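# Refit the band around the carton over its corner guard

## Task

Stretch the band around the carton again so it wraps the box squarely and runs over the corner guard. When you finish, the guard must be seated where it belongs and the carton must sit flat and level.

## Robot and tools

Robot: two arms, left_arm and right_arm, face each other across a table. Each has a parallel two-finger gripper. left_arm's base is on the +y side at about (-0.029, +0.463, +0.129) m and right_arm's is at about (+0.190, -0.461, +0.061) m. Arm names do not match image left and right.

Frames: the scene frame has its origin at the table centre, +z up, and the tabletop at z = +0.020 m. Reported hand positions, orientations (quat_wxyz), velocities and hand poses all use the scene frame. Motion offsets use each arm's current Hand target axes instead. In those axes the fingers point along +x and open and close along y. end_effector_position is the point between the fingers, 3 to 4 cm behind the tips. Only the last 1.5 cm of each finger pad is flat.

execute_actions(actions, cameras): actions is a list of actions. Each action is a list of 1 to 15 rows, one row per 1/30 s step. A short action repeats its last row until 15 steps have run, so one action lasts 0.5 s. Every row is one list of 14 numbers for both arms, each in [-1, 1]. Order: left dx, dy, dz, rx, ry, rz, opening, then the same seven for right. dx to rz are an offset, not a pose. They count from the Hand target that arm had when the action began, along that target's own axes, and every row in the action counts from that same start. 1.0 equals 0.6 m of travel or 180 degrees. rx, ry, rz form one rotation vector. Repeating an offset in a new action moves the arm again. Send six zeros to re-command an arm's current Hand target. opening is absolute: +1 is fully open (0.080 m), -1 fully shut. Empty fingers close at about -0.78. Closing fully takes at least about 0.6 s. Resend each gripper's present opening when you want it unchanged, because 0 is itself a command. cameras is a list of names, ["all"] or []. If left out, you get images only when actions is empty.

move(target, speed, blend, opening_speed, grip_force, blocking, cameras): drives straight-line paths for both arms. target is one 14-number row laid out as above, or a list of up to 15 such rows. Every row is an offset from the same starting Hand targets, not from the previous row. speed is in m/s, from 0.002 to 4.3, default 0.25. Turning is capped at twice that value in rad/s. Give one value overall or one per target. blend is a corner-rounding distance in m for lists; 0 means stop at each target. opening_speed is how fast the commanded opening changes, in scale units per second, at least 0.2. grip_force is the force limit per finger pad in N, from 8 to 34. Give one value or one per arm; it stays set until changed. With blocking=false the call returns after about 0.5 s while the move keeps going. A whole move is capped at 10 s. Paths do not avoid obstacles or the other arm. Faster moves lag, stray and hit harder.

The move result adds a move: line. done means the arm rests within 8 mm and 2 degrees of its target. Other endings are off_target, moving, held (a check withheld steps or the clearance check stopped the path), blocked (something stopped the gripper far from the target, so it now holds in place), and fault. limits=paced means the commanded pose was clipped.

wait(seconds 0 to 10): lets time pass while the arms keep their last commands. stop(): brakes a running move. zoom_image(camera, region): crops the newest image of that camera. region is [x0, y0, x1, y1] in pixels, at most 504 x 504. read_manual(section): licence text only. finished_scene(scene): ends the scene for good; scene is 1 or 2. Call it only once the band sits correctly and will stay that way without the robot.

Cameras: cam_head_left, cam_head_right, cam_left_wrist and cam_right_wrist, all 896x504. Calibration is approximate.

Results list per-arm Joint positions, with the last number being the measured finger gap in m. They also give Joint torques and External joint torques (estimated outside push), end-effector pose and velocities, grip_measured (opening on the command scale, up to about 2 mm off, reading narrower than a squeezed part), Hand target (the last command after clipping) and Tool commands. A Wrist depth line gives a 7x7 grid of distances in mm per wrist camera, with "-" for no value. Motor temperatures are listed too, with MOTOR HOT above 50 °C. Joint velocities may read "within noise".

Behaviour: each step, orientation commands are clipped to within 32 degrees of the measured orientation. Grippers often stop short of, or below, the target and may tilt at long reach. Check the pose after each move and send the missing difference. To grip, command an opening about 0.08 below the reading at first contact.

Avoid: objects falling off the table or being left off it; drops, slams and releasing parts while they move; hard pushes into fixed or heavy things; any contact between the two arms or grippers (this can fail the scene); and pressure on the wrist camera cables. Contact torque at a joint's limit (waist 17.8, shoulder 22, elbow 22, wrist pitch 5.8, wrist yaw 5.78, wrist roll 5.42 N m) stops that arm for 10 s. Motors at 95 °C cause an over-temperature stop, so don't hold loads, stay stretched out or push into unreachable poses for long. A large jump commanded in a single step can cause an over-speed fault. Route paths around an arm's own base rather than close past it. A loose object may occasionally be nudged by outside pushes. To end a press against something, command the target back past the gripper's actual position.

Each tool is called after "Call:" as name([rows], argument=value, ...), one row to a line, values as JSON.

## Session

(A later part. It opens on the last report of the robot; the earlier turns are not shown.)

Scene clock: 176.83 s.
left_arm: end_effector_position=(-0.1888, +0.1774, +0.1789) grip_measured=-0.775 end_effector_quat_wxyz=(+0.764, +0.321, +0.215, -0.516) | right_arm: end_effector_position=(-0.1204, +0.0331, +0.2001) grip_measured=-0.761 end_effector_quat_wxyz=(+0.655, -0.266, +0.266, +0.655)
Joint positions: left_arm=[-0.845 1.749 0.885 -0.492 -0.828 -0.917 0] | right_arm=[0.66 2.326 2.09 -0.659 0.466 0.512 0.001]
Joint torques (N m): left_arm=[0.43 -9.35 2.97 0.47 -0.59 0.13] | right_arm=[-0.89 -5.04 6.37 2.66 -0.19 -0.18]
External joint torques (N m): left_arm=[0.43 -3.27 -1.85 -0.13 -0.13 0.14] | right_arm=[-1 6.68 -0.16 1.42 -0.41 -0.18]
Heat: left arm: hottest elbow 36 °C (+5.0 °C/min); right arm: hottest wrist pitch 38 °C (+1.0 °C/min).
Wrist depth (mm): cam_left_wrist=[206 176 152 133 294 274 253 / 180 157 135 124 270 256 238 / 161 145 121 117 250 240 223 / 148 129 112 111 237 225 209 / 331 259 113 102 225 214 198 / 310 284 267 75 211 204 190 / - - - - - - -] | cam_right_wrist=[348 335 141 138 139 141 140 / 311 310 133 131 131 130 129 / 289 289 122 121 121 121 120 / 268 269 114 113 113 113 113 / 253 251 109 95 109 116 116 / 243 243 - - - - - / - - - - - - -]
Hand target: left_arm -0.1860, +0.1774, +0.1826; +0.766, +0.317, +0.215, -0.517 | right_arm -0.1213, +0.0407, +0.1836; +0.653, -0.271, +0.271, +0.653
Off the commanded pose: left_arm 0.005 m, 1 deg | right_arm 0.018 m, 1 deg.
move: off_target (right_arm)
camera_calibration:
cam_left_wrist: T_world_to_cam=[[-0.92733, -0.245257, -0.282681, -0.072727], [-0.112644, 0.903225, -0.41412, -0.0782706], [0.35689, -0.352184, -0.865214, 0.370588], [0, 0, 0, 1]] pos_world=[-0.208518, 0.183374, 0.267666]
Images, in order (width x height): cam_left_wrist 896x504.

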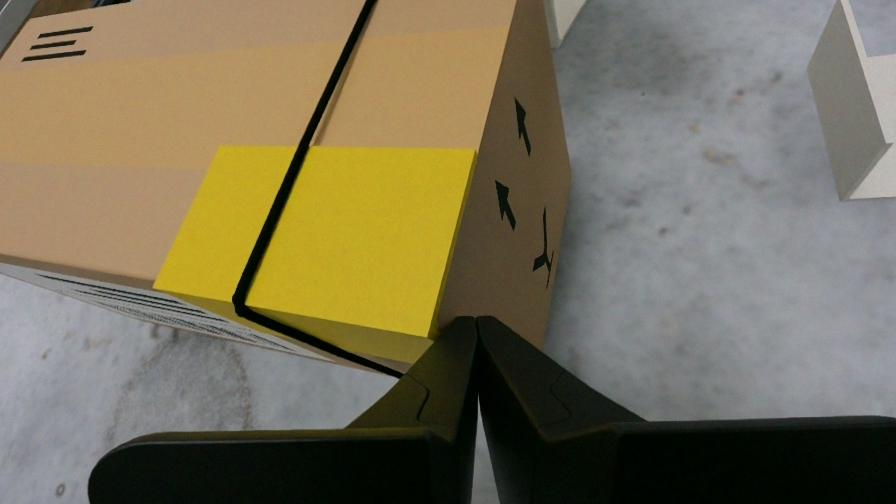

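Call:
zoom_image(camera="cam_left_wrist", region=[420, 0, 540, 180])

Call:
zoom_image(camera="cam_left_wrist", region=[410, 260, 490, 360])

Scaled by 2.800 from the camera's 896x504 image, which has a finer 1280x720 frame.

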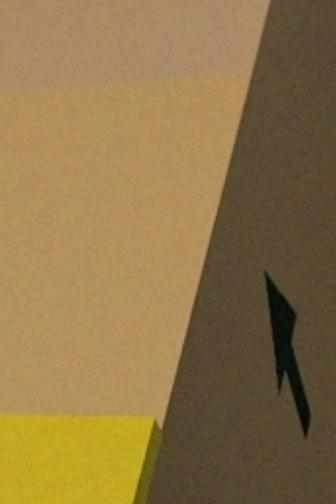

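Scaled by 5.040 from the camera's 896x504 image, which has a finer 1280x720 frame.

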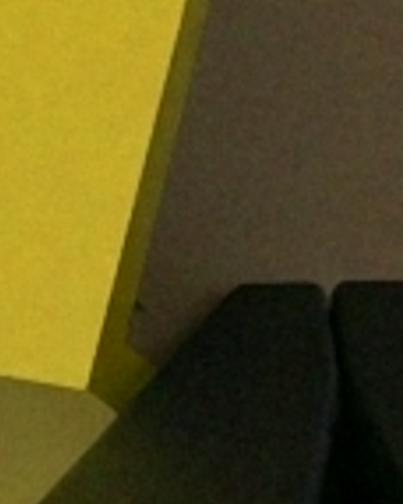

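Call:
move([
  [-0.0075,-0.0185,0.0,0,0,0,-1.0, 0,0,0,0,0,0,-1.0],
  [-0.1189,0.0265,0.0,0,0,0,-1.0, 0,0,0,0,0,0,-1.0],
  [-0.1017,0.1508,0.008,0,0,-0.122,-1.0, 0,0,0,0,0,0,-1.0],
], speed=[0.04,0.1,0.15], blend=[0.003,0.01,0], cameras=["cam_left_wrist","cam_right_wrist"])

Scene clock: 181.27 s.
left_arm: end_effector_position=(-0.1260, +0.2373, +0.2502) grip_measured=-0.775 end_effector_quat_wxyz=(+0.653, +0.272, +0.272, -0.652) | right_arm: end_effector_position=(-0.1204, +0.0331, +0.2001) grip_measured=-0.761 end_effector_quat_wxyz=(+0.655, -0.266, +0.266, +0.655)
Joint positions: left_arm=[-0.671 0.932 0.56 -0.544 -0.461 -0.526 0] | right_arm=[0.66 2.326 2.09 -0.659 0.466 0.512 0.001]
Joint torques (N m): left_arm=[0.2 -4.03 4.41 1.26 -0.21 0.18] | right_arm=[-0.87 -4.98 6.41 2.68 -0.19 -0.17]
External joint torques (N m): left_arm=[0.22 -2.1 -1.83 0.08 0.02 0.17] | right_arm=[-0.88 6.69 -0.1 1.44 -0.42 -0.17]
Heat: left arm: hottest elbow 35 °C (+4.0 °C/min); right arm: hottest wrist pitch 38 °C (+2.0 °C/min).
Wrist depth (mm): cam_left_wrist=[234 231 227 222 404 407 1485 / 216 213 211 208 368 375 1271 / 200 198 196 191 356 351 1265 / 194 195 198 193 322 330 329 / 318 295 296 250 308 310 305 / 303 301 - 75 294 292 289 / - - - - - - -] | cam_right_wrist=[348 336 141 138 139 141 140 / 309 310 133 131 130 130 130 / 288 288 122 122 121 121 120 / 270 269 113 113 113 113 112 / 253 253 109 95 109 116 116 / 243 243 - - - - - / - - - - - - -]
Hand target: left_arm -0.1249, +0.2379, +0.2500; +0.653, +0.271, +0.271, -0.653 | right_arm -0.1213, +0.0407, +0.1836; +0.653, -0.271, +0.271, +0.653
Off the commanded pose: left_arm 0.001 m, 0 deg | right_arm 0.018 m, 1 deg.
move: off_target (right_arm); blend cut to 0 m at target 1
camera_calibration:
cam_left_wrist: T_world_to_cam=[[-0.999813, 0.0128083, -0.0145119, -0.117078], [0.0175827, 0.914477, -0.404256, -0.0845116], [0.00809298, -0.404435, -0.914531, 0.411704], [0, 0, 0, 1]] pos_world=[-0.118902, 0.245291, 0.340653]
cam_right_wrist: T_world_to_cam=[[0.998992, -0.0429862, -0.0128986, 0.130376], [-0.0444219, -0.906134, -0.420652, 0.133468], [0.00639434, 0.420801, -0.907131, 0.243821], [0, 0, 0, 1]] pos_world=[-0.125875, 0.0239446, 0.279003]
Images, in order (width x height): cam_left_wrist 896x504, cam_right_wrist 896x504.

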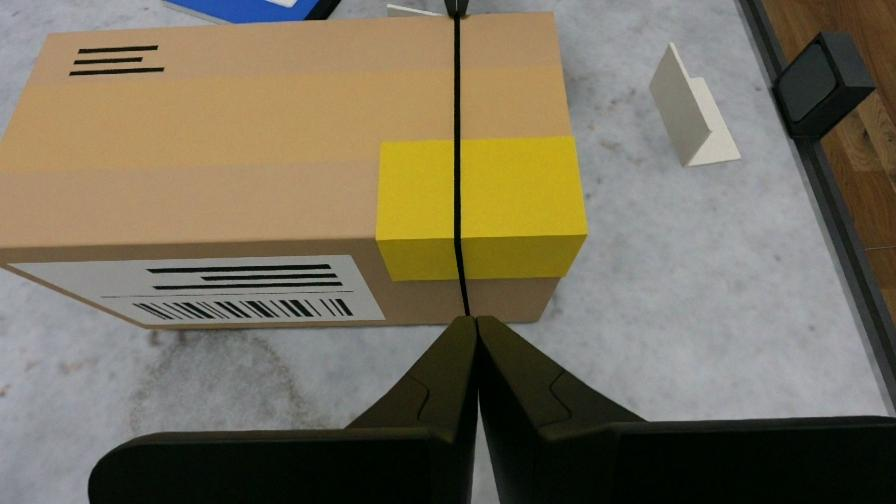

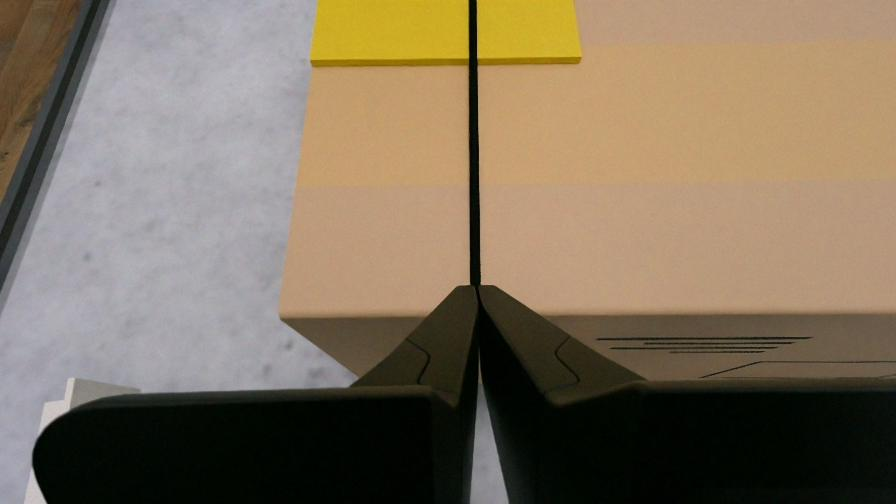

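Call:
move([
  [0,0,0,0,0,0,-1.0, -0.026,0.0,0.0,0,0,0,-1.0],
  [0,0,0,0,0,0,-1.0, -0.028,0.0,0.0,0,0,0,-0.5],
  [-0.04,0,0,0,0,0,-1.0, -0.15,0.001,0.0,0,0,0,-0.5],
], speed=[0.05,0.05,0.12], cameras=["cam_right_wrist","cam_left_wrist"])

Scene clock: 184.93 s.
left_arm: end_effector_position=(-0.1233, +0.2567, +0.2593) grip_measured=-0.775 end_effector_quat_wxyz=(+0.651, +0.283, +0.272, -0.649) | right_arm: end_effector_position=(-0.1240, -0.0211, +0.2411) grip_measured=-0.504 end_effector_quat_wxyz=(+0.651, -0.277, +0.270, +0.653)
Joint positions: left_arm=[-0.743 0.867 0.588 -0.688 -0.501 -0.585 0] | right_arm=[0.737 2.167 2.008 -0.792 0.502 0.581 0.012]
Joint torques (N m): left_arm=[-0.26 -3.48 6.66 0.98 -0.43 -0.19] | right_arm=[-0.11 -9.75 4.51 1.17 0.34 0.19]
External joint torques (N m): left_arm=[-0.25 -1.93 0.41 -0.15 -0.17 -0.19] | right_arm=[-0.16 0.81 -1.86 0.01 0.08 0.19]
Heat: left arm: hottest elbow 35 °C (+3.0 °C/min); right arm: hottest wrist pitch 38 °C (+3.0 °C/min).
Wrist depth (mm): cam_left_wrist=[436 245 240 235 406 414 1391 / 229 226 223 219 380 378 380 / 214 210 206 202 348 353 360 / 259 245 248 252 333 333 332 / 335 329 326 324 319 315 310 / 316 312 314 75 299 299 295 / - - - - - - -] | cam_right_wrist=[1472 376 373 189 190 191 190 / 1414 350 346 176 177 177 177 / 334 326 319 167 167 168 168 / 307 307 303 216 216 216 217 / 288 283 292 86 85 290 291 / 276 274 - - 75 - - / - - - - 70 - -]
Hand target: left_arm -0.1249, +0.2549, +0.2670; +0.653, +0.270, +0.271, -0.653 | right_arm -0.1220, -0.0229, +0.2473; +0.653, -0.271, +0.271, +0.653
Off the commanded pose: left_arm 0.008 m, 2 deg | right_arm 0.007 m, 1 deg.
move: done
camera_calibration:
cam_left_wrist: T_world_to_cam=[[-0.999387, 0.0185494, -0.0296843, -0.11208], [0.0286469, 0.920753, -0.389093, -0.102839], [0.0201145, -0.389705, -0.92072, 0.427109], [0, 0, 0, 1]] pos_world=[-0.117657, 0.263215, 0.349907]
cam_right_wrist: T_world_to_cam=[[0.999317, -0.036853, -0.00270098, 0.129895], [-0.0348527, -0.91574, -0.400258, 0.0974598], [0.0122773, 0.400078, -0.916399, 0.306386], [0, 0, 0, 1]] pos_world=[-0.130172, -0.0285438, 0.320132]
Images, in order (width x height): cam_left_wrist 896x504, cam_right_wrist 896x504.

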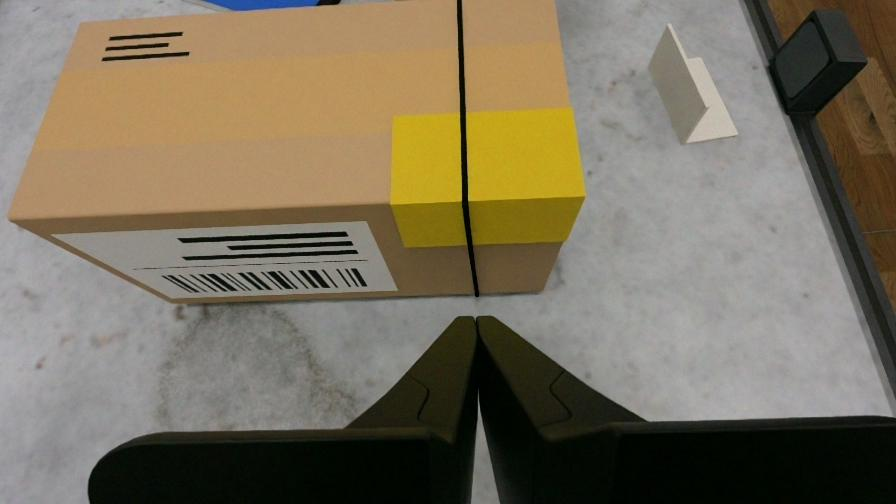

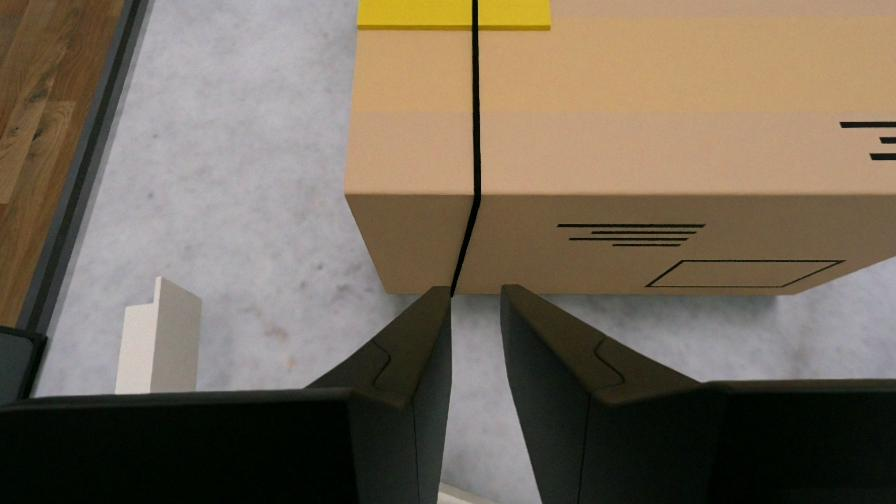

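Call:
move([
  [0,0,0,0,0,0,-1.0, 0.065,-0.0192,0.0005,0,0,0,-1.0],
  [0,0,0,0,0,0,-1.0, 0.1475,-0.0192,0.0005,0,0,0,-1.0],
], speed=[0.1,0.06], blend=[0.01,0], cameras=["cam_right_wrist"])

Scene clock: 190.63 s.
left_arm: end_effector_position=(-0.1233, +0.2567, +0.2593) grip_measured=-0.775 end_effector_quat_wxyz=(+0.651, +0.283, +0.272, -0.649) | right_arm: end_effector_position=(-0.1100, +0.0302, +0.1967) grip_measured=-0.761 end_effector_quat_wxyz=(+0.653, -0.272, +0.268, +0.654)
Joint positions: left_arm=[-0.743 0.867 0.588 -0.688 -0.501 -0.585 0] | right_arm=[0.646 2.29 2.021 -0.633 0.453 0.499 0.001]
Joint torques (N m): left_arm=[-0.24 -3.48 6.67 0.95 -0.44 -0.19] | right_arm=[-1 -4.99 7.06 3.01 -0.09 -0.2]
External joint torques (N m): left_arm=[-0.24 -1.94 0.48 -0.16 -0.18 -0.19] | right_arm=[-1.09 6.57 0.46 1.75 -0.32 -0.2]
Heat: left arm: hottest elbow 35 °C (+1.0 °C/min); right arm: hottest shoulder 37 °C (-2.0 °C/min).
Wrist depth (mm): cam_left_wrist=[437 244 239 236 407 412 1421 / 229 225 222 220 377 374 1289 / 214 210 207 202 204 356 360 / 260 245 247 253 331 334 330 / 335 328 324 325 319 315 310 / 317 313 314 75 299 299 294 / - - - - - - -] | cam_right_wrist=[323 325 132 132 135 135 134 / 301 301 125 125 125 124 124 / 281 281 116 116 116 116 116 / 262 259 109 109 109 108 109 / 247 243 116 95 116 131 132 / 235 239 - - - - - / - - - - - - -]
Hand target: left_arm -0.1249, +0.2549, +0.2670; +0.653, +0.270, +0.271, -0.653 | right_arm -0.1104, +0.0398, +0.1850; +0.653, -0.271, +0.271, +0.653
Off the commanded pose: left_arm 0.008 m, 2 deg | right_arm 0.015 m, 0 deg.
move: off_target (right_arm); blend cut to 0 m at target 1
camera_calibration:
cam_right_wrist: T_world_to_cam=[[0.999173, -0.0400674, -0.00691907, 0.118564], [-0.0393776, -0.91113, -0.410234, 0.128505], [0.0101328, 0.410167, -0.911954, 0.243522], [0, 0, 0, 1]] pos_world=[-0.115874, 0.0219504, 0.275618]
Images, in order (width x height): cam_right_wrist 896x504.

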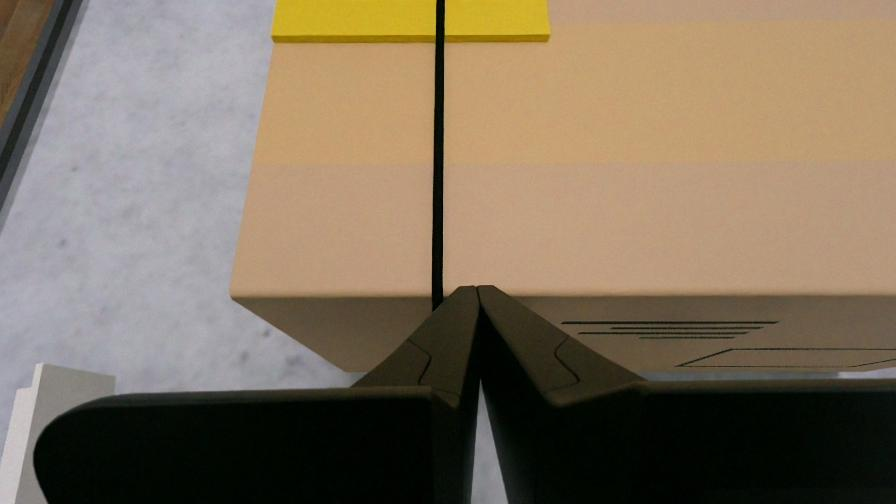

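Call:
move(target=[0,0,0,0,0,0,-1.0, 0.001,0.0,0.0,0,0,0,-0.42], speed=0.04, opening_speed=0.6, cameras=["cam_right_wrist"])

Scene clock: 191.83 s.
left_arm: end_effector_position=(-0.1233, +0.2567, +0.2593) grip_measured=-0.775 end_effector_quat_wxyz=(+0.651, +0.283, +0.272, -0.649) | right_arm: end_effector_position=(-0.1151, +0.0316, +0.1978) grip_measured=-0.424 end_effector_quat_wxyz=(+0.649, -0.266, +0.269, +0.660)
Joint positions: left_arm=[-0.743 0.867 0.588 -0.688 -0.501 -0.585 0] | right_arm=[0.649 2.296 2.03 -0.621 0.442 0.497 0.016]
Joint torques (N m): left_arm=[-0.25 -3.48 6.68 0.96 -0.43 -0.19] | right_arm=[-1.39 -5.36 6.33 2.16 0.2 -0.15]
External joint torques (N m): left_arm=[-0.24 -1.92 0.45 -0.17 -0.17 -0.19] | right_arm=[-1.47 6.29 -0.27 0.9 -0.02 -0.15]
Heat: left arm: hottest elbow 35 °C (+0.0 °C/min); right arm: hottest wrist pitch 38 °C (+3.0 °C/min).
Wrist depth (mm): cam_left_wrist=[436 245 240 235 404 410 1399 / 229 226 222 220 380 376 380 / 212 209 206 202 349 354 362 / 259 245 248 252 330 332 332 / 335 329 323 325 318 315 310 / 314 312 314 75 299 298 294 / - - - - - - -] | cam_right_wrist=[343 331 135 134 134 134 134 / 308 306 127 126 125 125 124 / 287 285 118 117 117 116 116 / 268 267 110 110 109 109 108 / 253 251 107 106 90 124 122 / 239 242 - 227 72 - - / - - - 218 73 - -]
Hand target: left_arm -0.1249, +0.2549, +0.2670; +0.653, +0.270, +0.271, -0.653 | right_arm -0.1103, +0.0403, +0.1845; +0.653, -0.271, +0.271, +0.653
Off the commanded pose: left_arm 0.008 m, 2 deg | right_arm 0.016 m, 1 deg.
move: off_target (right_arm)
camera_calibration:
cam_right_wrist: T_world_to_cam=[[0.999351, -0.0290877, -0.0212565, 0.126218], [-0.0352961, -0.908733, -0.415883, 0.131434], [-0.00721944, 0.416363, -0.90917, 0.241277], [0, 0, 0, 1]] pos_world=[-0.119755, 0.0226513, 0.276706]
Images, in order (width x height): cam_right_wrist 896x504.

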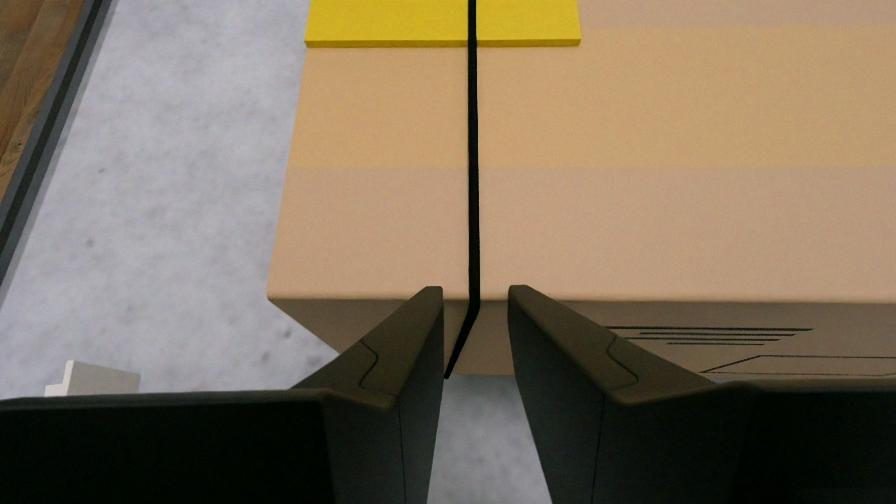

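Call:
move([
  [0,0,0,0,0,0,-1.0, -0.07,0.0,0.0,0,0,0,-0.22],
  [0,0,0,0,0,0,-1.0, -0.07,0.0233,0.0,0,0,0,-0.22],
  [0,0,0,0,0,0,-1.0, 0.0,0.0233,-0.001,0,0,0,-0.22],
], speed=[0.08,0.08,0.06], blend=[0.01,0.01,0], cameras=["cam_right_wrist"])

Scene clock: 194.57 s.
left_arm: end_effector_position=(-0.1233, +0.2567, +0.2593) grip_measured=-0.775 end_effector_quat_wxyz=(+0.651, +0.283, +0.272, -0.649) | right_arm: end_effector_position=(-0.1243, +0.0302, +0.1954) grip_measured=-0.223 end_effector_quat_wxyz=(+0.654, -0.272, +0.268, +0.653)
Joint positions: left_arm=[-0.743 0.867 0.588 -0.688 -0.501 -0.585 0] | right_arm=[0.669 2.339 2.101 -0.674 0.468 0.52 0.025]
Joint torques (N m): left_arm=[-0.24 -3.49 6.67 0.96 -0.44 -0.19] | right_arm=[-1.18 -5.48 7.02 3.02 -0.13 -0.29]
External joint torques (N m): left_arm=[-0.23 -1.96 0.47 -0.16 -0.18 -0.2] | right_arm=[-1.17 6.24 0.5 1.78 -0.37 -0.29]
Heat: left arm: hottest elbow 35 °C (-1.0 °C/min); right arm: hottest wrist pitch 38 °C (+3.0 °C/min).
Wrist depth (mm): cam_left_wrist=[443 245 240 235 403 410 1370 / 229 226 222 220 376 381 1309 / 214 210 206 197 203 353 360 / 245 246 246 247 330 335 330 / 335 329 326 315 318 315 310 / 315 313 315 75 299 300 294 / - - - - - - -] | cam_right_wrist=[326 322 132 131 131 132 131 / 299 298 124 122 122 122 122 / 277 279 112 114 114 114 114 / 260 260 107 106 108 107 106 / 245 245 110 125 85 135 134 / 233 - - 226 84 - - / - - - 218 - - -]
Hand target: left_arm -0.1249, +0.2549, +0.2670; +0.653, +0.270, +0.271, -0.653 | right_arm -0.1244, +0.0399, +0.1840; +0.653, -0.271, +0.271, +0.653
Off the commanded pose: left_arm 0.008 m, 2 deg | right_arm 0.015 m, 0 deg.
move: off_target (right_arm); blend cut to 0 m at target 1, 0.007 m at target 2
camera_calibration:
cam_right_wrist: T_world_to_cam=[[0.99913, -0.0411715, -0.00663273, 0.132786], [-0.0402679, -0.911123, -0.410162, 0.127313], [0.0108437, 0.410072, -0.911989, 0.242677], [0, 0, 0, 1]] pos_world=[-0.130175, 0.0219501, 0.274418]
Images, in order (width x height): cam_right_wrist 896x504.

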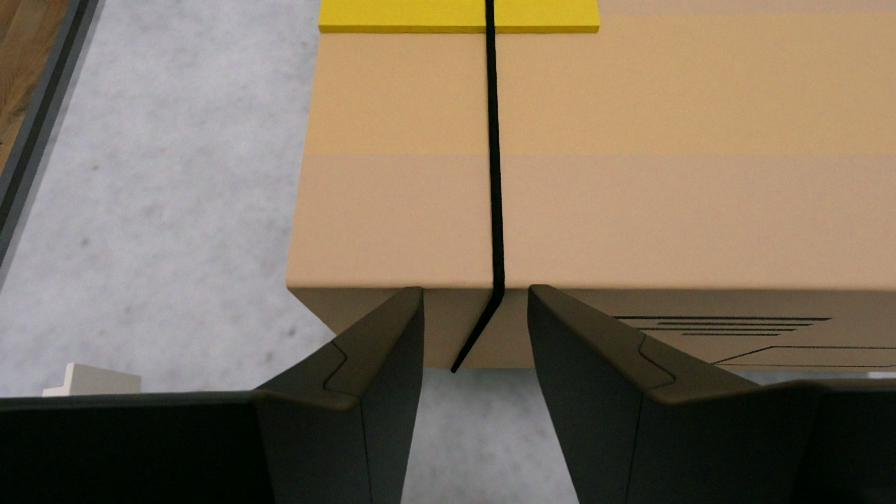

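Call:
move([
  [0,0,0,0,0,0,-1.0, 0.001,0.0,0.004,0,0,0,-0.22],
  [0,0,0,0,0,0,-1.0, 0.002,0.0,0.004,0,0,0,-1.0],
], speed=0.04, opening_speed=0.6, cameras=["cam_right_wrist"])

Scene clock: 197.90 s.
left_arm: end_effector_position=(-0.1233, +0.2567, +0.2593) grip_measured=-0.775 end_effector_quat_wxyz=(+0.651, +0.283, +0.272, -0.649) | right_arm: end_effector_position=(-0.1226, +0.0354, +0.1960) grip_measured=-0.761 end_effector_quat_wxyz=(+0.655, -0.270, +0.269, +0.653)
Joint positions: left_arm=[-0.743 0.867 0.588 -0.688 -0.501 -0.585 0] | right_arm=[0.66 2.353 2.126 -0.68 0.464 0.515 0.001]
Joint torques (N m): left_arm=[-0.25 -3.48 6.66 0.96 -0.44 -0.19] | right_arm=[-0.7 -5.72 6.79 2.72 -0.06 -0.2]
External joint torques (N m): left_arm=[-0.27 -1.95 0.52 -0.14 -0.17 -0.19] | right_arm=[-0.73 6.06 0.29 1.49 -0.29 -0.2]
Heat: left arm: hottest elbow 35 °C (-1.0 °C/min); right arm: hottest wrist pitch 39 °C (+4.0 °C/min).
Wrist depth (mm): cam_left_wrist=[442 245 240 234 404 410 1399 / 230 226 221 219 375 375 381 / 214 210 206 199 203 354 362 / 347 249 242 226 328 333 330 / 335 330 324 299 318 315 311 / 317 312 314 75 300 298 295 / - - - - - - -] | cam_right_wrist=[330 322 132 131 132 132 132 / 299 298 122 121 123 122 122 / 279 278 114 114 114 114 114 / 262 262 107 107 108 106 106 / 245 245 239 95 117 124 117 / 237 237 - - - - - / - - - - - - -]
Hand target: left_arm -0.1249, +0.2549, +0.2670; +0.653, +0.270, +0.271, -0.653 | right_arm -0.1245, +0.0423, +0.1849; +0.653, -0.271, +0.271, +0.653
Off the commanded pose: left_arm 0.008 m, 2 deg | right_arm 0.013 m, 0 deg.
move: off_target (right_arm); target 2's new opening was sent with right_arm's hand 0.015 m and 0 deg from that target
camera_calibration:
cam_right_wrist: T_world_to_cam=[[0.99898, -0.0443084, -0.00873069, 0.131846], [-0.0439727, -0.91031, -0.411586, 0.132129], [0.0102891, 0.41155, -0.911329, 0.240728], [0, 0, 0, 1]] pos_world=[-0.128378, 0.0270484, 0.274916]
Images, in order (width x height): cam_right_wrist 896x504.

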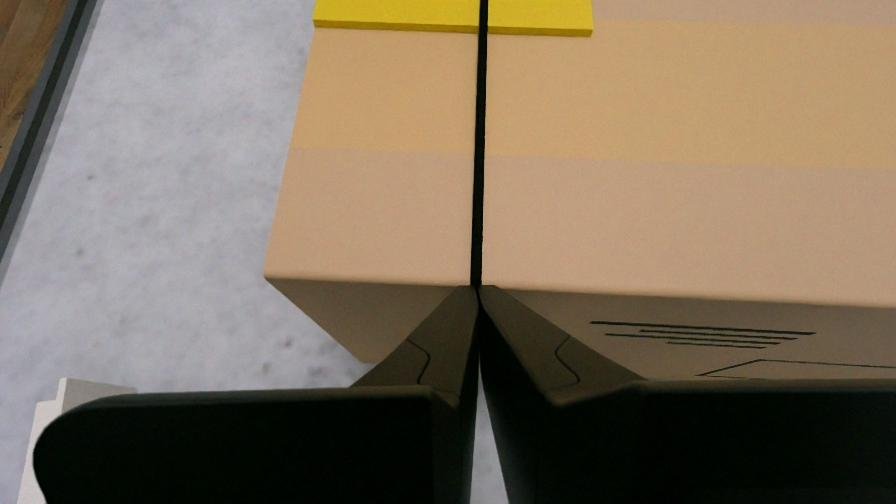

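Call:
move([
  [0,0,0,0,0,0,-1.0, -0.026,0.0,0.0,0,0,0,-1.0],
  [0,0,0,0,0,0,-1.0, -0.028,0.0,0.0,0,0,0,-0.5],
  [0,0,0,0,0,0,-1.0, -0.15,0.001,0.0,0,0,0,-0.5],
], speed=[0.05,0.05,0.12], cameras=["all"])

Scene clock: 201.33 s.
left_arm: end_effector_position=(-0.1233, +0.2567, +0.2593) grip_measured=-0.775 end_effector_quat_wxyz=(+0.651, +0.283, +0.272, -0.649) | right_arm: end_effector_position=(-0.1271, -0.0195, +0.2420) grip_measured=-0.504 end_effector_quat_wxyz=(+0.651, -0.277, +0.270, +0.653)
Joint positions: left_arm=[-0.743 0.867 0.588 -0.688 -0.501 -0.585 0] | right_arm=[0.74 2.185 2.041 -0.809 0.503 0.584 0.012]
Joint torques (N m): left_arm=[-0.23 -3.48 6.67 0.96 -0.44 -0.19] | right_arm=[-0.07 -9.83 4.54 1.17 0.34 0.18]
External joint torques (N m): left_arm=[-0.23 -1.97 0.51 -0.15 -0.18 -0.19] | right_arm=[-0.07 1.15 -2.02 -0.04 0.07 0.18]
Heat: left arm: hottest elbow 35 °C (-2.0 °C/min); right arm: hottest shoulder 38 °C (-1.0 °C/min).
Wrist depth (mm): cam_left_wrist=[443 245 241 234 401 412 1391 / 229 225 221 218 377 376 380 / 213 209 207 200 348 354 361 / 348 250 242 228 328 335 330 / 338 329 324 298 318 317 310 / 315 314 314 75 300 298 295 / - - - - - - -] | cam_right_wrist=[1507 378 375 191 191 191 191 / 1390 349 346 177 178 178 178 / 336 328 320 170 170 169 168 / 310 307 308 231 221 212 203 / 290 284 292 87 85 289 291 / 276 267 - - 75 - - / - - - - 70 - -]
Hand target: left_arm -0.1249, +0.2549, +0.2670; +0.653, +0.270, +0.271, -0.653 | right_arm -0.1251, -0.0213, +0.2486; +0.653, -0.271, +0.271, +0.653
Off the commanded pose: left_arm 0.008 m, 2 deg | right_arm 0.007 m, 1 deg.
move: done
camera_calibration:
cam_left_wrist: T_world_to_cam=[[-0.999387, 0.0185494, -0.0296843, -0.11208], [0.0286469, 0.920753, -0.389093, -0.102839], [0.0201145, -0.389705, -0.92072, 0.427109], [0, 0, 0, 1]] pos_world=[-0.117657, 0.263215, 0.349907]
cam_right_wrist: T_world_to_cam=[[0.999318, -0.0368394, -0.00246146, 0.132982], [-0.0347498, -0.915919, -0.399856, 0.0991892], [0.012476, 0.399669, -0.916574, 0.306733], [0, 0, 0, 1]] pos_world=[-0.133272, -0.0268436, 0.321133]

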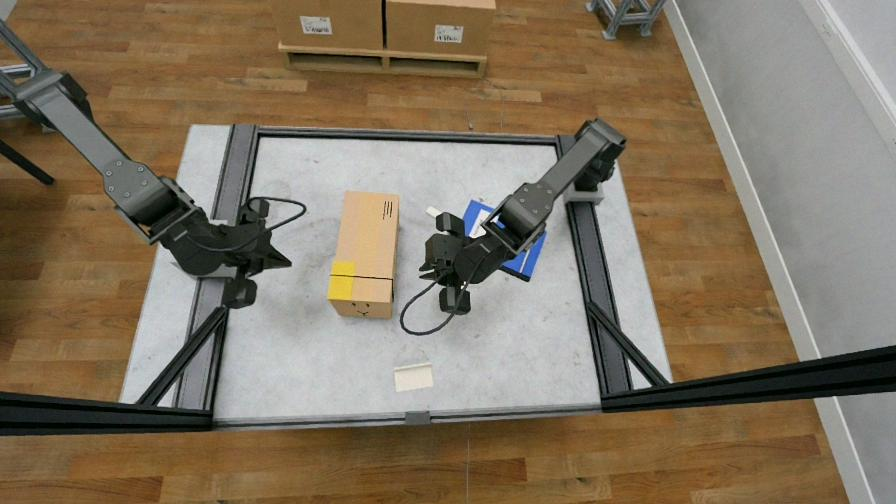

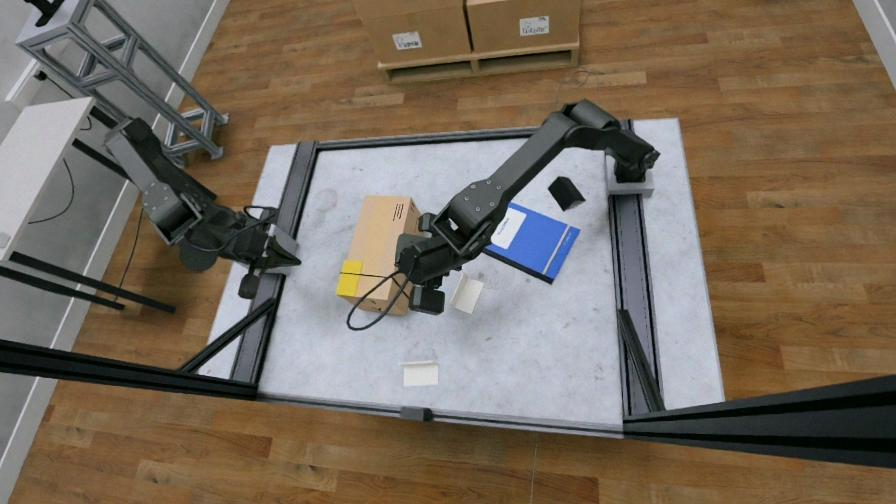

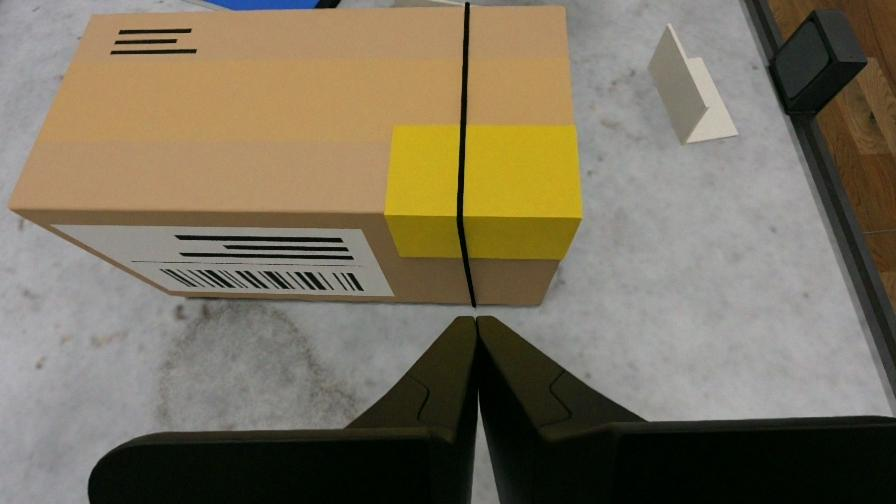

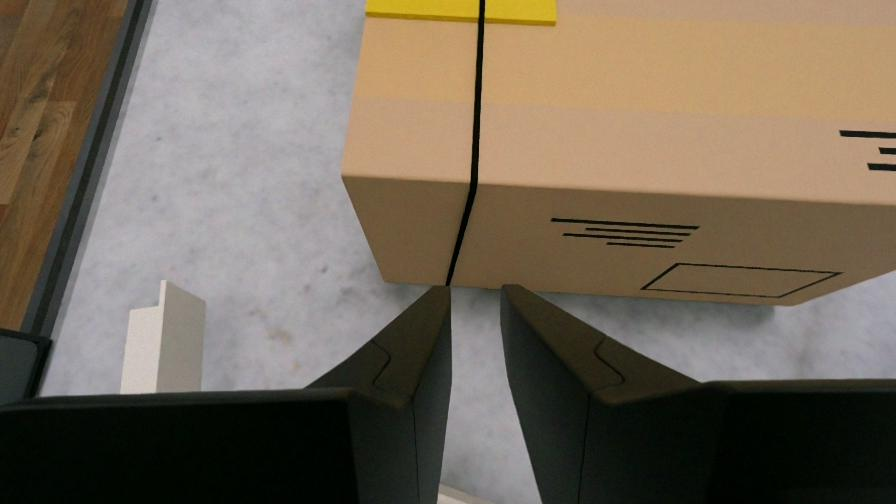

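Call:
move([
  [0.10,-0.0053,-0.0068,0.0114,0,-0.0114,-0.22, 0.085,0.0072,0.002,0.0114,0,-0.0114,-0.22],
  [0.158,-0.0053,-0.0068,0.0114,0,-0.0114,-0.22, 0.138,0.0072,0.002,0.0114,0,-0.0114,-0.22],
], speed=[0.12,0.06], blend=[0.01,0], cameras=["cam_right_wrist","cam_left_wrist"])

Scene clock: 205.70 s.
left_arm: end_effector_position=(-0.1288, +0.1908, +0.2006) grip_measured=-0.223 end_effector_quat_wxyz=(+0.637, +0.273, +0.264, -0.671) | right_arm: end_effector_position=(-0.1284, +0.0344, +0.1962) grip_measured=-0.223 end_effector_quat_wxyz=(+0.670, -0.262, +0.278, +0.637)
Joint positions: left_arm=[-0.506 1.195 0.454 -0.094 -0.324 -0.345 0.025] | right_arm=[0.677 2.396 2.209 -0.747 0.499 0.579 0.025]
Joint torques (N m): left_arm=[0.33 -2.77 4.2 1.74 -0.06 0.16] | right_arm=[-0.38 -7.16 6.73 1.57 0.2 -0.19]
External joint torques (N m): left_arm=[0.32 0.38 -1.58 0.45 0.1 0.16] | right_arm=[-0.4 4.99 0.18 0.36 -0.06 -0.19]
Heat: left arm: hottest elbow 35 °C (-3.0 °C/min); right arm: hottest shoulder 39 °C (+1.0 °C/min).
Wrist depth (mm): cam_left_wrist=[162 160 159 160 163 348 311 / 151 148 149 144 145 321 308 / 138 137 136 136 139 292 297 / 128 126 127 123 124 277 275 / 122 122 120 116 117 260 260 / 213 176 - 178 81 248 246 / - - - 232 81 - -] | cam_right_wrist=[317 318 129 129 128 128 127 / 296 295 119 119 119 117 118 / 275 276 111 111 111 111 112 / 258 258 104 104 104 104 102 / 244 243 87 125 85 140 139 / 235 - - 226 83 - - / - - - 216 - - -]
Hand target: left_arm -0.1280, +0.1908, +0.1969; +0.636, +0.277, +0.264, -0.669 | right_arm -0.1293, +0.0382, +0.1909; +0.670, -0.264, +0.278, +0.636
Off the commanded pose: left_arm 0.004 m, 0 deg | right_arm 0.007 m, 0 deg.
move: done
camera_calibration:
cam_left_wrist: T_world_to_cam=[[-0.997947, 0.0633777, -0.00926417, -0.130475], [0.0615166, 0.908093, -0.414225, -0.0530918], [-0.0178399, -0.413944, -0.910128, 0.345143], [0, 0, 0, 1]] pos_world=[-0.120784, 0.199351, 0.290924]
cam_right_wrist: T_world_to_cam=[[0.9955, -0.0936648, -0.0143516, 0.139964], [-0.0913298, -0.908048, -0.408788, 0.12435], [0.0252571, 0.408259, -0.912517, 0.243695], [0, 0, 0, 1]] pos_world=[-0.134133, 0.0265349, 0.275217]
Images, in order (width x height): cam_left_wrist 896x504, cam_right_wrist 896x504.

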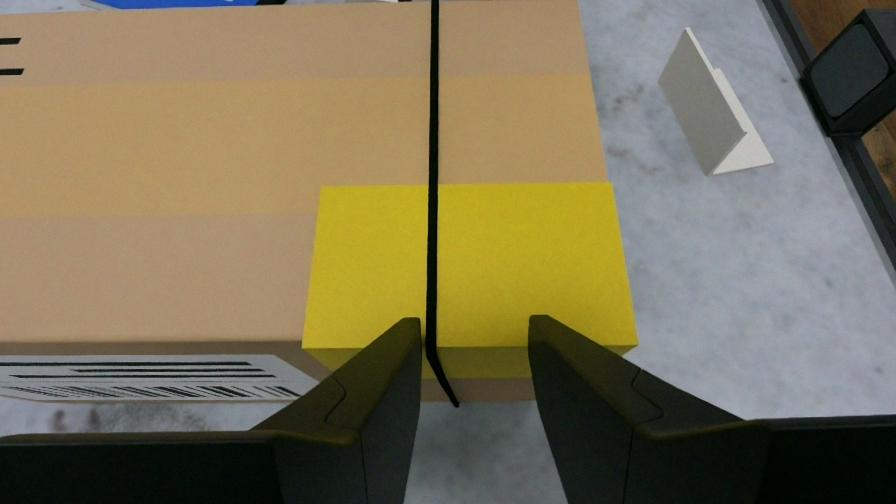

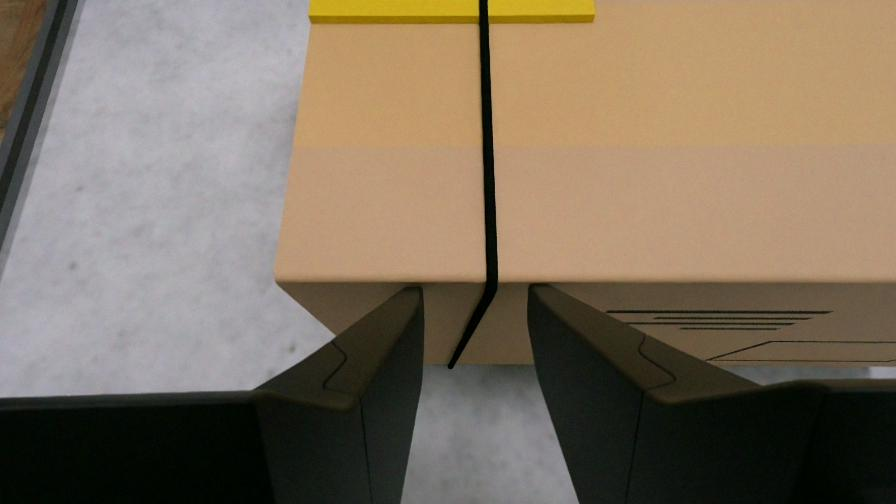

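Call:
move([
  [0,0.001,0.002,0,0,0,-0.22, -0.010,0.0083,0.009,0,0,0,-0.22],
  [0.0075,0.001,-0.002,0,0,0,-0.22, 0.010,0.0083,0.009,0,0,0,-0.22],
], speed=0.05, cameras=["cam_right_wrist","cam_left_wrist"])

Scene clock: 207.43 s.
left_arm: end_effector_position=(-0.1287, +0.1904, +0.1988) grip_measured=-0.223 end_effector_quat_wxyz=(+0.636, +0.273, +0.263, -0.672) | right_arm: end_effector_position=(-0.1292, +0.0360, +0.1952) grip_measured=-0.222 end_effector_quat_wxyz=(+0.671, -0.276, +0.276, +0.630)
Joint positions: left_arm=[-0.503 1.2 0.447 -0.078 -0.319 -0.339 0.025] | right_arm=[0.678 2.44 2.296 -0.82 0.507 0.579 0.025]
Joint torques (N m): left_arm=[0.77 -0.88 4.23 2.56 -0.03 0.14] | right_arm=[-0.68 -6.26 7.95 3.9 -0.12 -0.34]
External joint torques (N m): left_arm=[0.8 2.29 -1.57 1.26 0.11 0.14] | right_arm=[-0.68 5.99 1.48 2.72 -0.39 -0.34]
Heat: left arm: hottest elbow 35 °C (-3.0 °C/min); right arm: hottest shoulder 39 °C (+1.0 °C/min).
Wrist depth (mm): cam_left_wrist=[162 160 159 161 163 348 335 / 151 148 149 144 148 321 310 / 138 138 136 136 139 294 296 / 128 126 126 124 123 279 276 / 122 121 119 117 116 260 260 / 198 167 - 134 80 248 245 / - - - 232 81 - -] | cam_right_wrist=[304 306 126 126 127 128 129 / 284 288 117 117 119 118 120 / 267 270 110 110 111 112 113 / 251 253 103 103 104 105 105 / 237 239 87 124 85 141 141 / 230 - - 226 84 - - / - - - 216 - - -]
Hand target: left_arm -0.1276, +0.1885, +0.1929; +0.636, +0.277, +0.264, -0.669 | right_arm -0.1341, +0.0464, +0.1905; +0.669, -0.264, +0.278, +0.637
Off the commanded pose: left_arm 0.006 m, 1 deg | right_arm 0.012 m, 2 deg.
move: off_target (right_arm)
camera_calibration:
cam_left_wrist: T_world_to_cam=[[-0.997675, 0.0675602, -0.008992, -0.131149], [0.065165, 0.9069, -0.416277, -0.0524013], [-0.0199689, -0.415895, -0.909193, 0.343284], [0, 0, 0, 1]] pos_world=[-0.120574, 0.199153, 0.289119]
cam_right_wrist: T_world_to_cam=[[0.995205, -0.0971177, 0.0116346, 0.13588], [-0.0847269, -0.915382, -0.393571, 0.123435], [0.0488728, 0.390698, -0.919221, 0.247107], [0, 0, 0, 1]] pos_world=[-0.136847, 0.0296422, 0.274145]
Images, in order (width x height): cam_left_wrist 896x504, cam_right_wrist 896x504.

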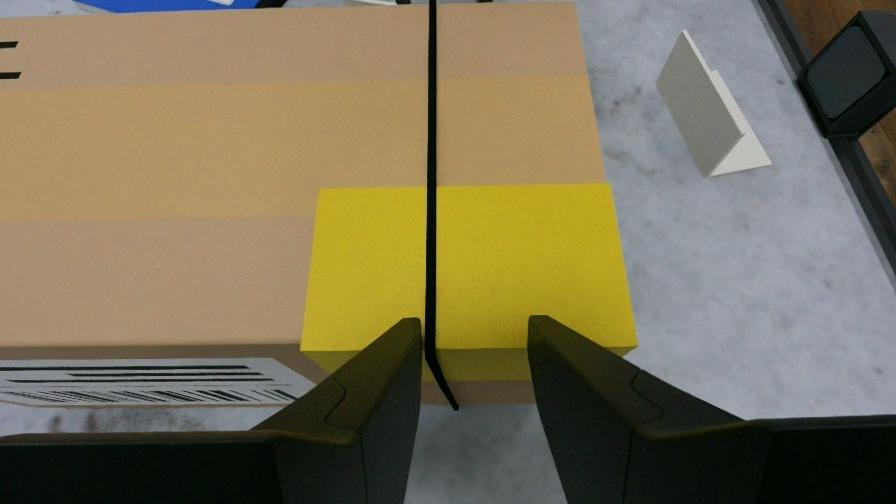

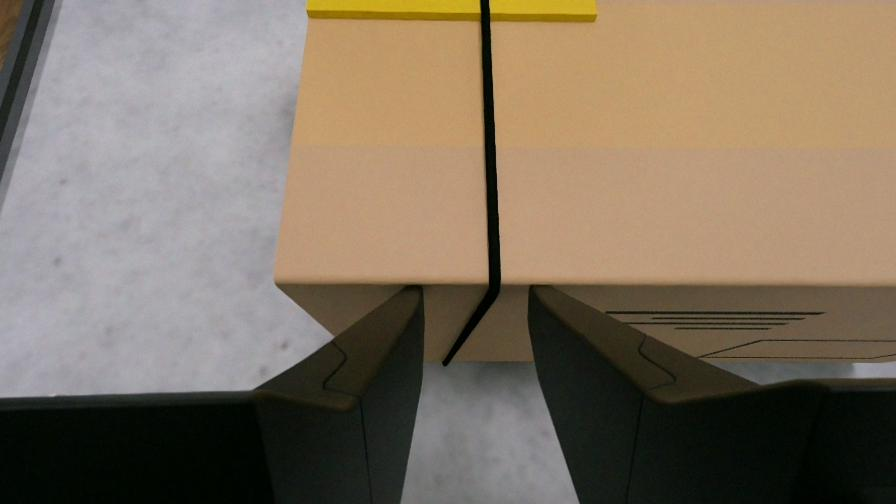

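Call:
move([
  [-0.007,0.001,0.0,0,0,0,-0.22, -0.04,0.0,0.002,0,0,0,-0.22],
  [-0.007,0.001,0.0,0,0,0,-0.22, -0.01,0.0,0.002,0,0,0,-0.22],
], speed=0.06, cameras=["cam_right_wrist","cam_left_wrist"])

Scene clock: 209.30 s.
left_arm: end_effector_position=(-0.1284, +0.1909, +0.1993) grip_measured=-0.223 end_effector_quat_wxyz=(+0.636, +0.273, +0.263, -0.672) | right_arm: end_effector_position=(-0.1355, +0.0363, +0.2003) grip_measured=-0.222 end_effector_quat_wxyz=(+0.667, -0.266, +0.278, +0.638)
Joint positions: left_arm=[-0.503 1.195 0.447 -0.083 -0.319 -0.339 0.025] | right_arm=[0.684 2.44 2.307 -0.809 0.497 0.581 0.025]
Joint torques (N m): left_arm=[0.4 -3.06 4.26 1.35 -0.12 0.04] | right_arm=[-0.84 -7.23 6.95 2.03 0.28 -0.22]
External joint torques (N m): left_arm=[0.38 0.09 -1.55 0.05 0.04 0.03] | right_arm=[-0.86 4.93 0.53 0.86 0.03 -0.22]
Heat: left arm: hottest wrist pitch 36 °C (-1.0 °C/min); right arm: hottest shoulder 39 °C (+1.0 °C/min).
Wrist depth (mm): cam_left_wrist=[162 161 159 161 163 348 334 / 151 148 149 145 148 322 310 / 138 138 137 135 139 297 296 / 128 126 126 124 123 277 276 / 122 121 119 116 117 261 260 / 201 169 - 174 81 248 247 / - - - 232 81 - -] | cam_right_wrist=[326 322 311 132 131 133 132 / 299 299 127 123 123 123 123 / 279 281 119 115 115 115 115 / 262 262 110 108 108 108 108 / 248 247 108 121 85 133 132 / 238 - - 230 84 - - / - - - 220 - - -]
Hand target: left_arm -0.1268, +0.1914, +0.1959; +0.636, +0.277, +0.264, -0.669 | right_arm -0.1342, +0.0430, +0.1955; +0.670, -0.264, +0.278, +0.636
Off the commanded pose: left_arm 0.004 m, 1 deg | right_arm 0.008 m, 0 deg.
move: done
camera_calibration:
cam_left_wrist: T_world_to_cam=[[-0.997673, 0.0675626, -0.00919101, -0.130823], [0.0652564, 0.907029, -0.41598, -0.052807], [-0.0197682, -0.415612, -0.909327, 0.343868], [0, 0, 0, 1]] pos_world=[-0.120275, 0.199652, 0.28952]
cam_right_wrist: T_world_to_cam=[[0.996108, -0.087362, -0.0117161, 0.146569], [-0.0846483, -0.911052, -0.403509, 0.127061], [0.0245774, 0.40293, -0.914901, 0.247499], [0, 0, 0, 1]] pos_world=[-0.141326, 0.0288392, 0.279425]
Images, in order (width x height): cam_left_wrist 896x504, cam_right_wrist 896x504.

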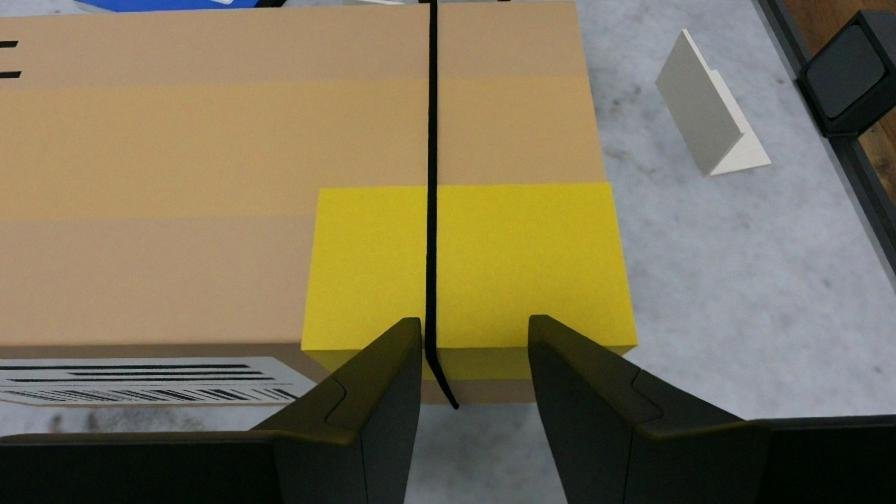

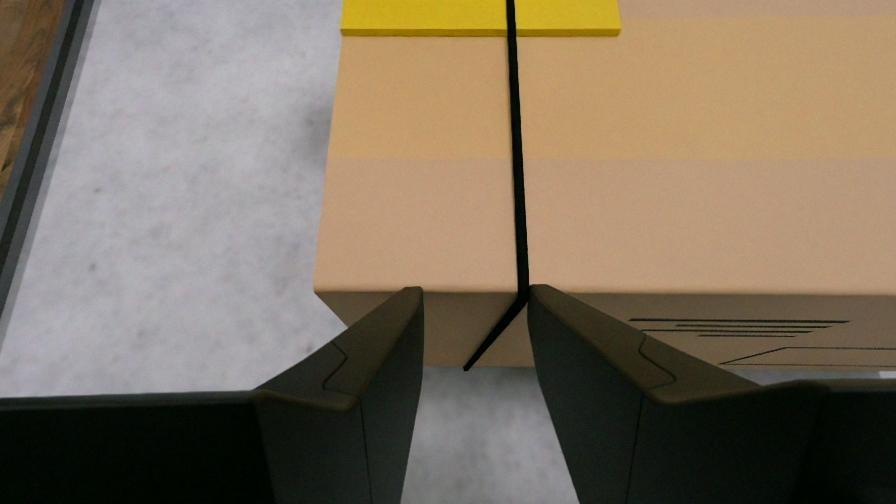

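Call:
move([
  [0.0,0.001,0.0,0,0,0,-0.22, -0.015,-0.0045,0.004,0,0,0,-0.22],
  [0.0070,0.002,-0.002,0,0,0,-0.22, 0.012,-0.0045,0.004,0,0,0,-0.22],
], speed=0.05, cameras=["cam_right_wrist","cam_left_wrist"])

Scene clock: 210.93 s.
left_arm: end_effector_position=(-0.1282, +0.1905, +0.1989) grip_measured=-0.223 end_effector_quat_wxyz=(+0.636, +0.272, +0.261, -0.674) | right_arm: end_effector_position=(-0.1344, +0.0377, +0.1991) grip_measured=-0.222 end_effector_quat_wxyz=(+0.666, -0.271, +0.277, +0.638)
Joint positions: left_arm=[-0.5 1.195 0.441 -0.071 -0.316 -0.334 0.025] | right_arm=[0.68 2.447 2.316 -0.815 0.494 0.571 0.025]
Joint torques (N m): left_arm=[1.09 -1.03 4.04 2.32 0.01 0.15] | right_arm=[-1.61 -6.42 7.25 3.07 0.14 -0.28]
External joint torques (N m): left_arm=[1.08 2.11 -1.78 1 0.16 0.15] | right_arm=[-1.69 5.88 0.79 1.88 -0.11 -0.28]
Heat: left arm: hottest wrist pitch 36 °C (-1.0 °C/min); right arm: hottest shoulder 39 °C (+1.0 °C/min).
Wrist depth (mm): cam_left_wrist=[162 161 160 160 164 350 335 / 151 148 149 145 148 320 308 / 138 137 138 136 139 298 298 / 128 128 126 124 122 279 278 / 121 121 119 116 117 261 260 / 193 165 - 154 80 247 246 / - - - 231 81 - -] | cam_right_wrist=[323 319 311 131 131 133 132 / 295 298 127 123 123 123 123 / 277 277 118 115 115 115 115 / 261 260 109 108 108 108 108 / 245 246 108 125 85 116 128 / 237 - - 230 84 - - / - - - 221 - - -]
Hand target: left_arm -0.1257, +0.1891, +0.1921; +0.637, +0.277, +0.264, -0.669 | right_arm -0.1312, +0.0497, +0.1921; +0.669, -0.264, +0.278, +0.637
Off the commanded pose: left_arm 0.007 m, 1 deg | right_arm 0.014 m, 1 deg.
move: off_target (right_arm)
camera_calibration:
cam_left_wrist: T_world_to_cam=[[-0.997519, 0.0700044, -0.00738322, -0.1315], [0.0666183, 0.904943, -0.420286, -0.0510968], [-0.0227405, -0.419736, -0.907361, 0.343362], [0, 0, 0, 1]] pos_world=[-0.119962, 0.199567, 0.289107]
cam_right_wrist: T_world_to_cam=[[0.99664, -0.0818003, -0.00407093, 0.143889], [-0.0766023, -0.913414, -0.399758, 0.128395], [0.0289819, 0.398726, -0.916612, 0.2468], [0, 0, 0, 1]] pos_world=[-0.140723, 0.0306428, 0.278132]
Images, in order (width x height): cam_left_wrist 896x504, cam_right_wrist 896x504.

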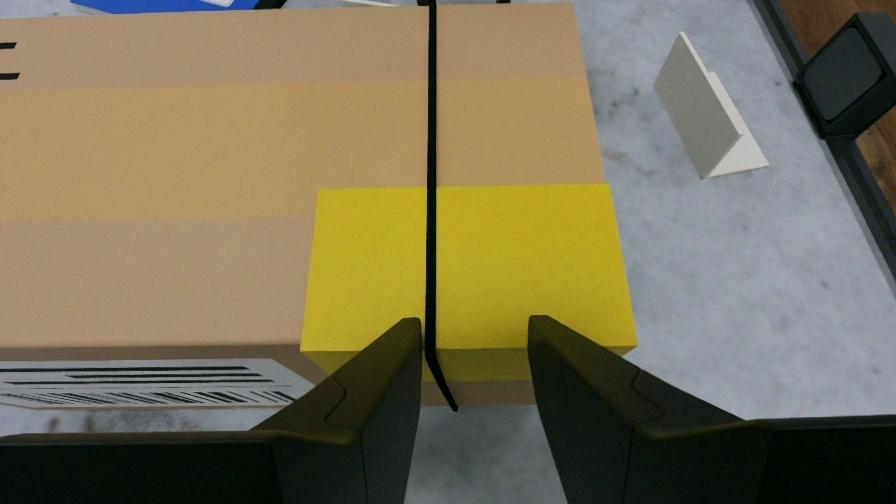

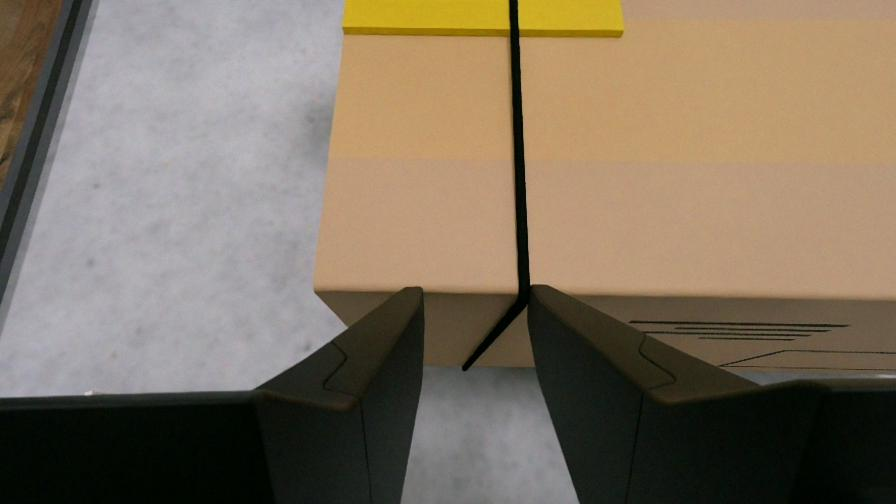

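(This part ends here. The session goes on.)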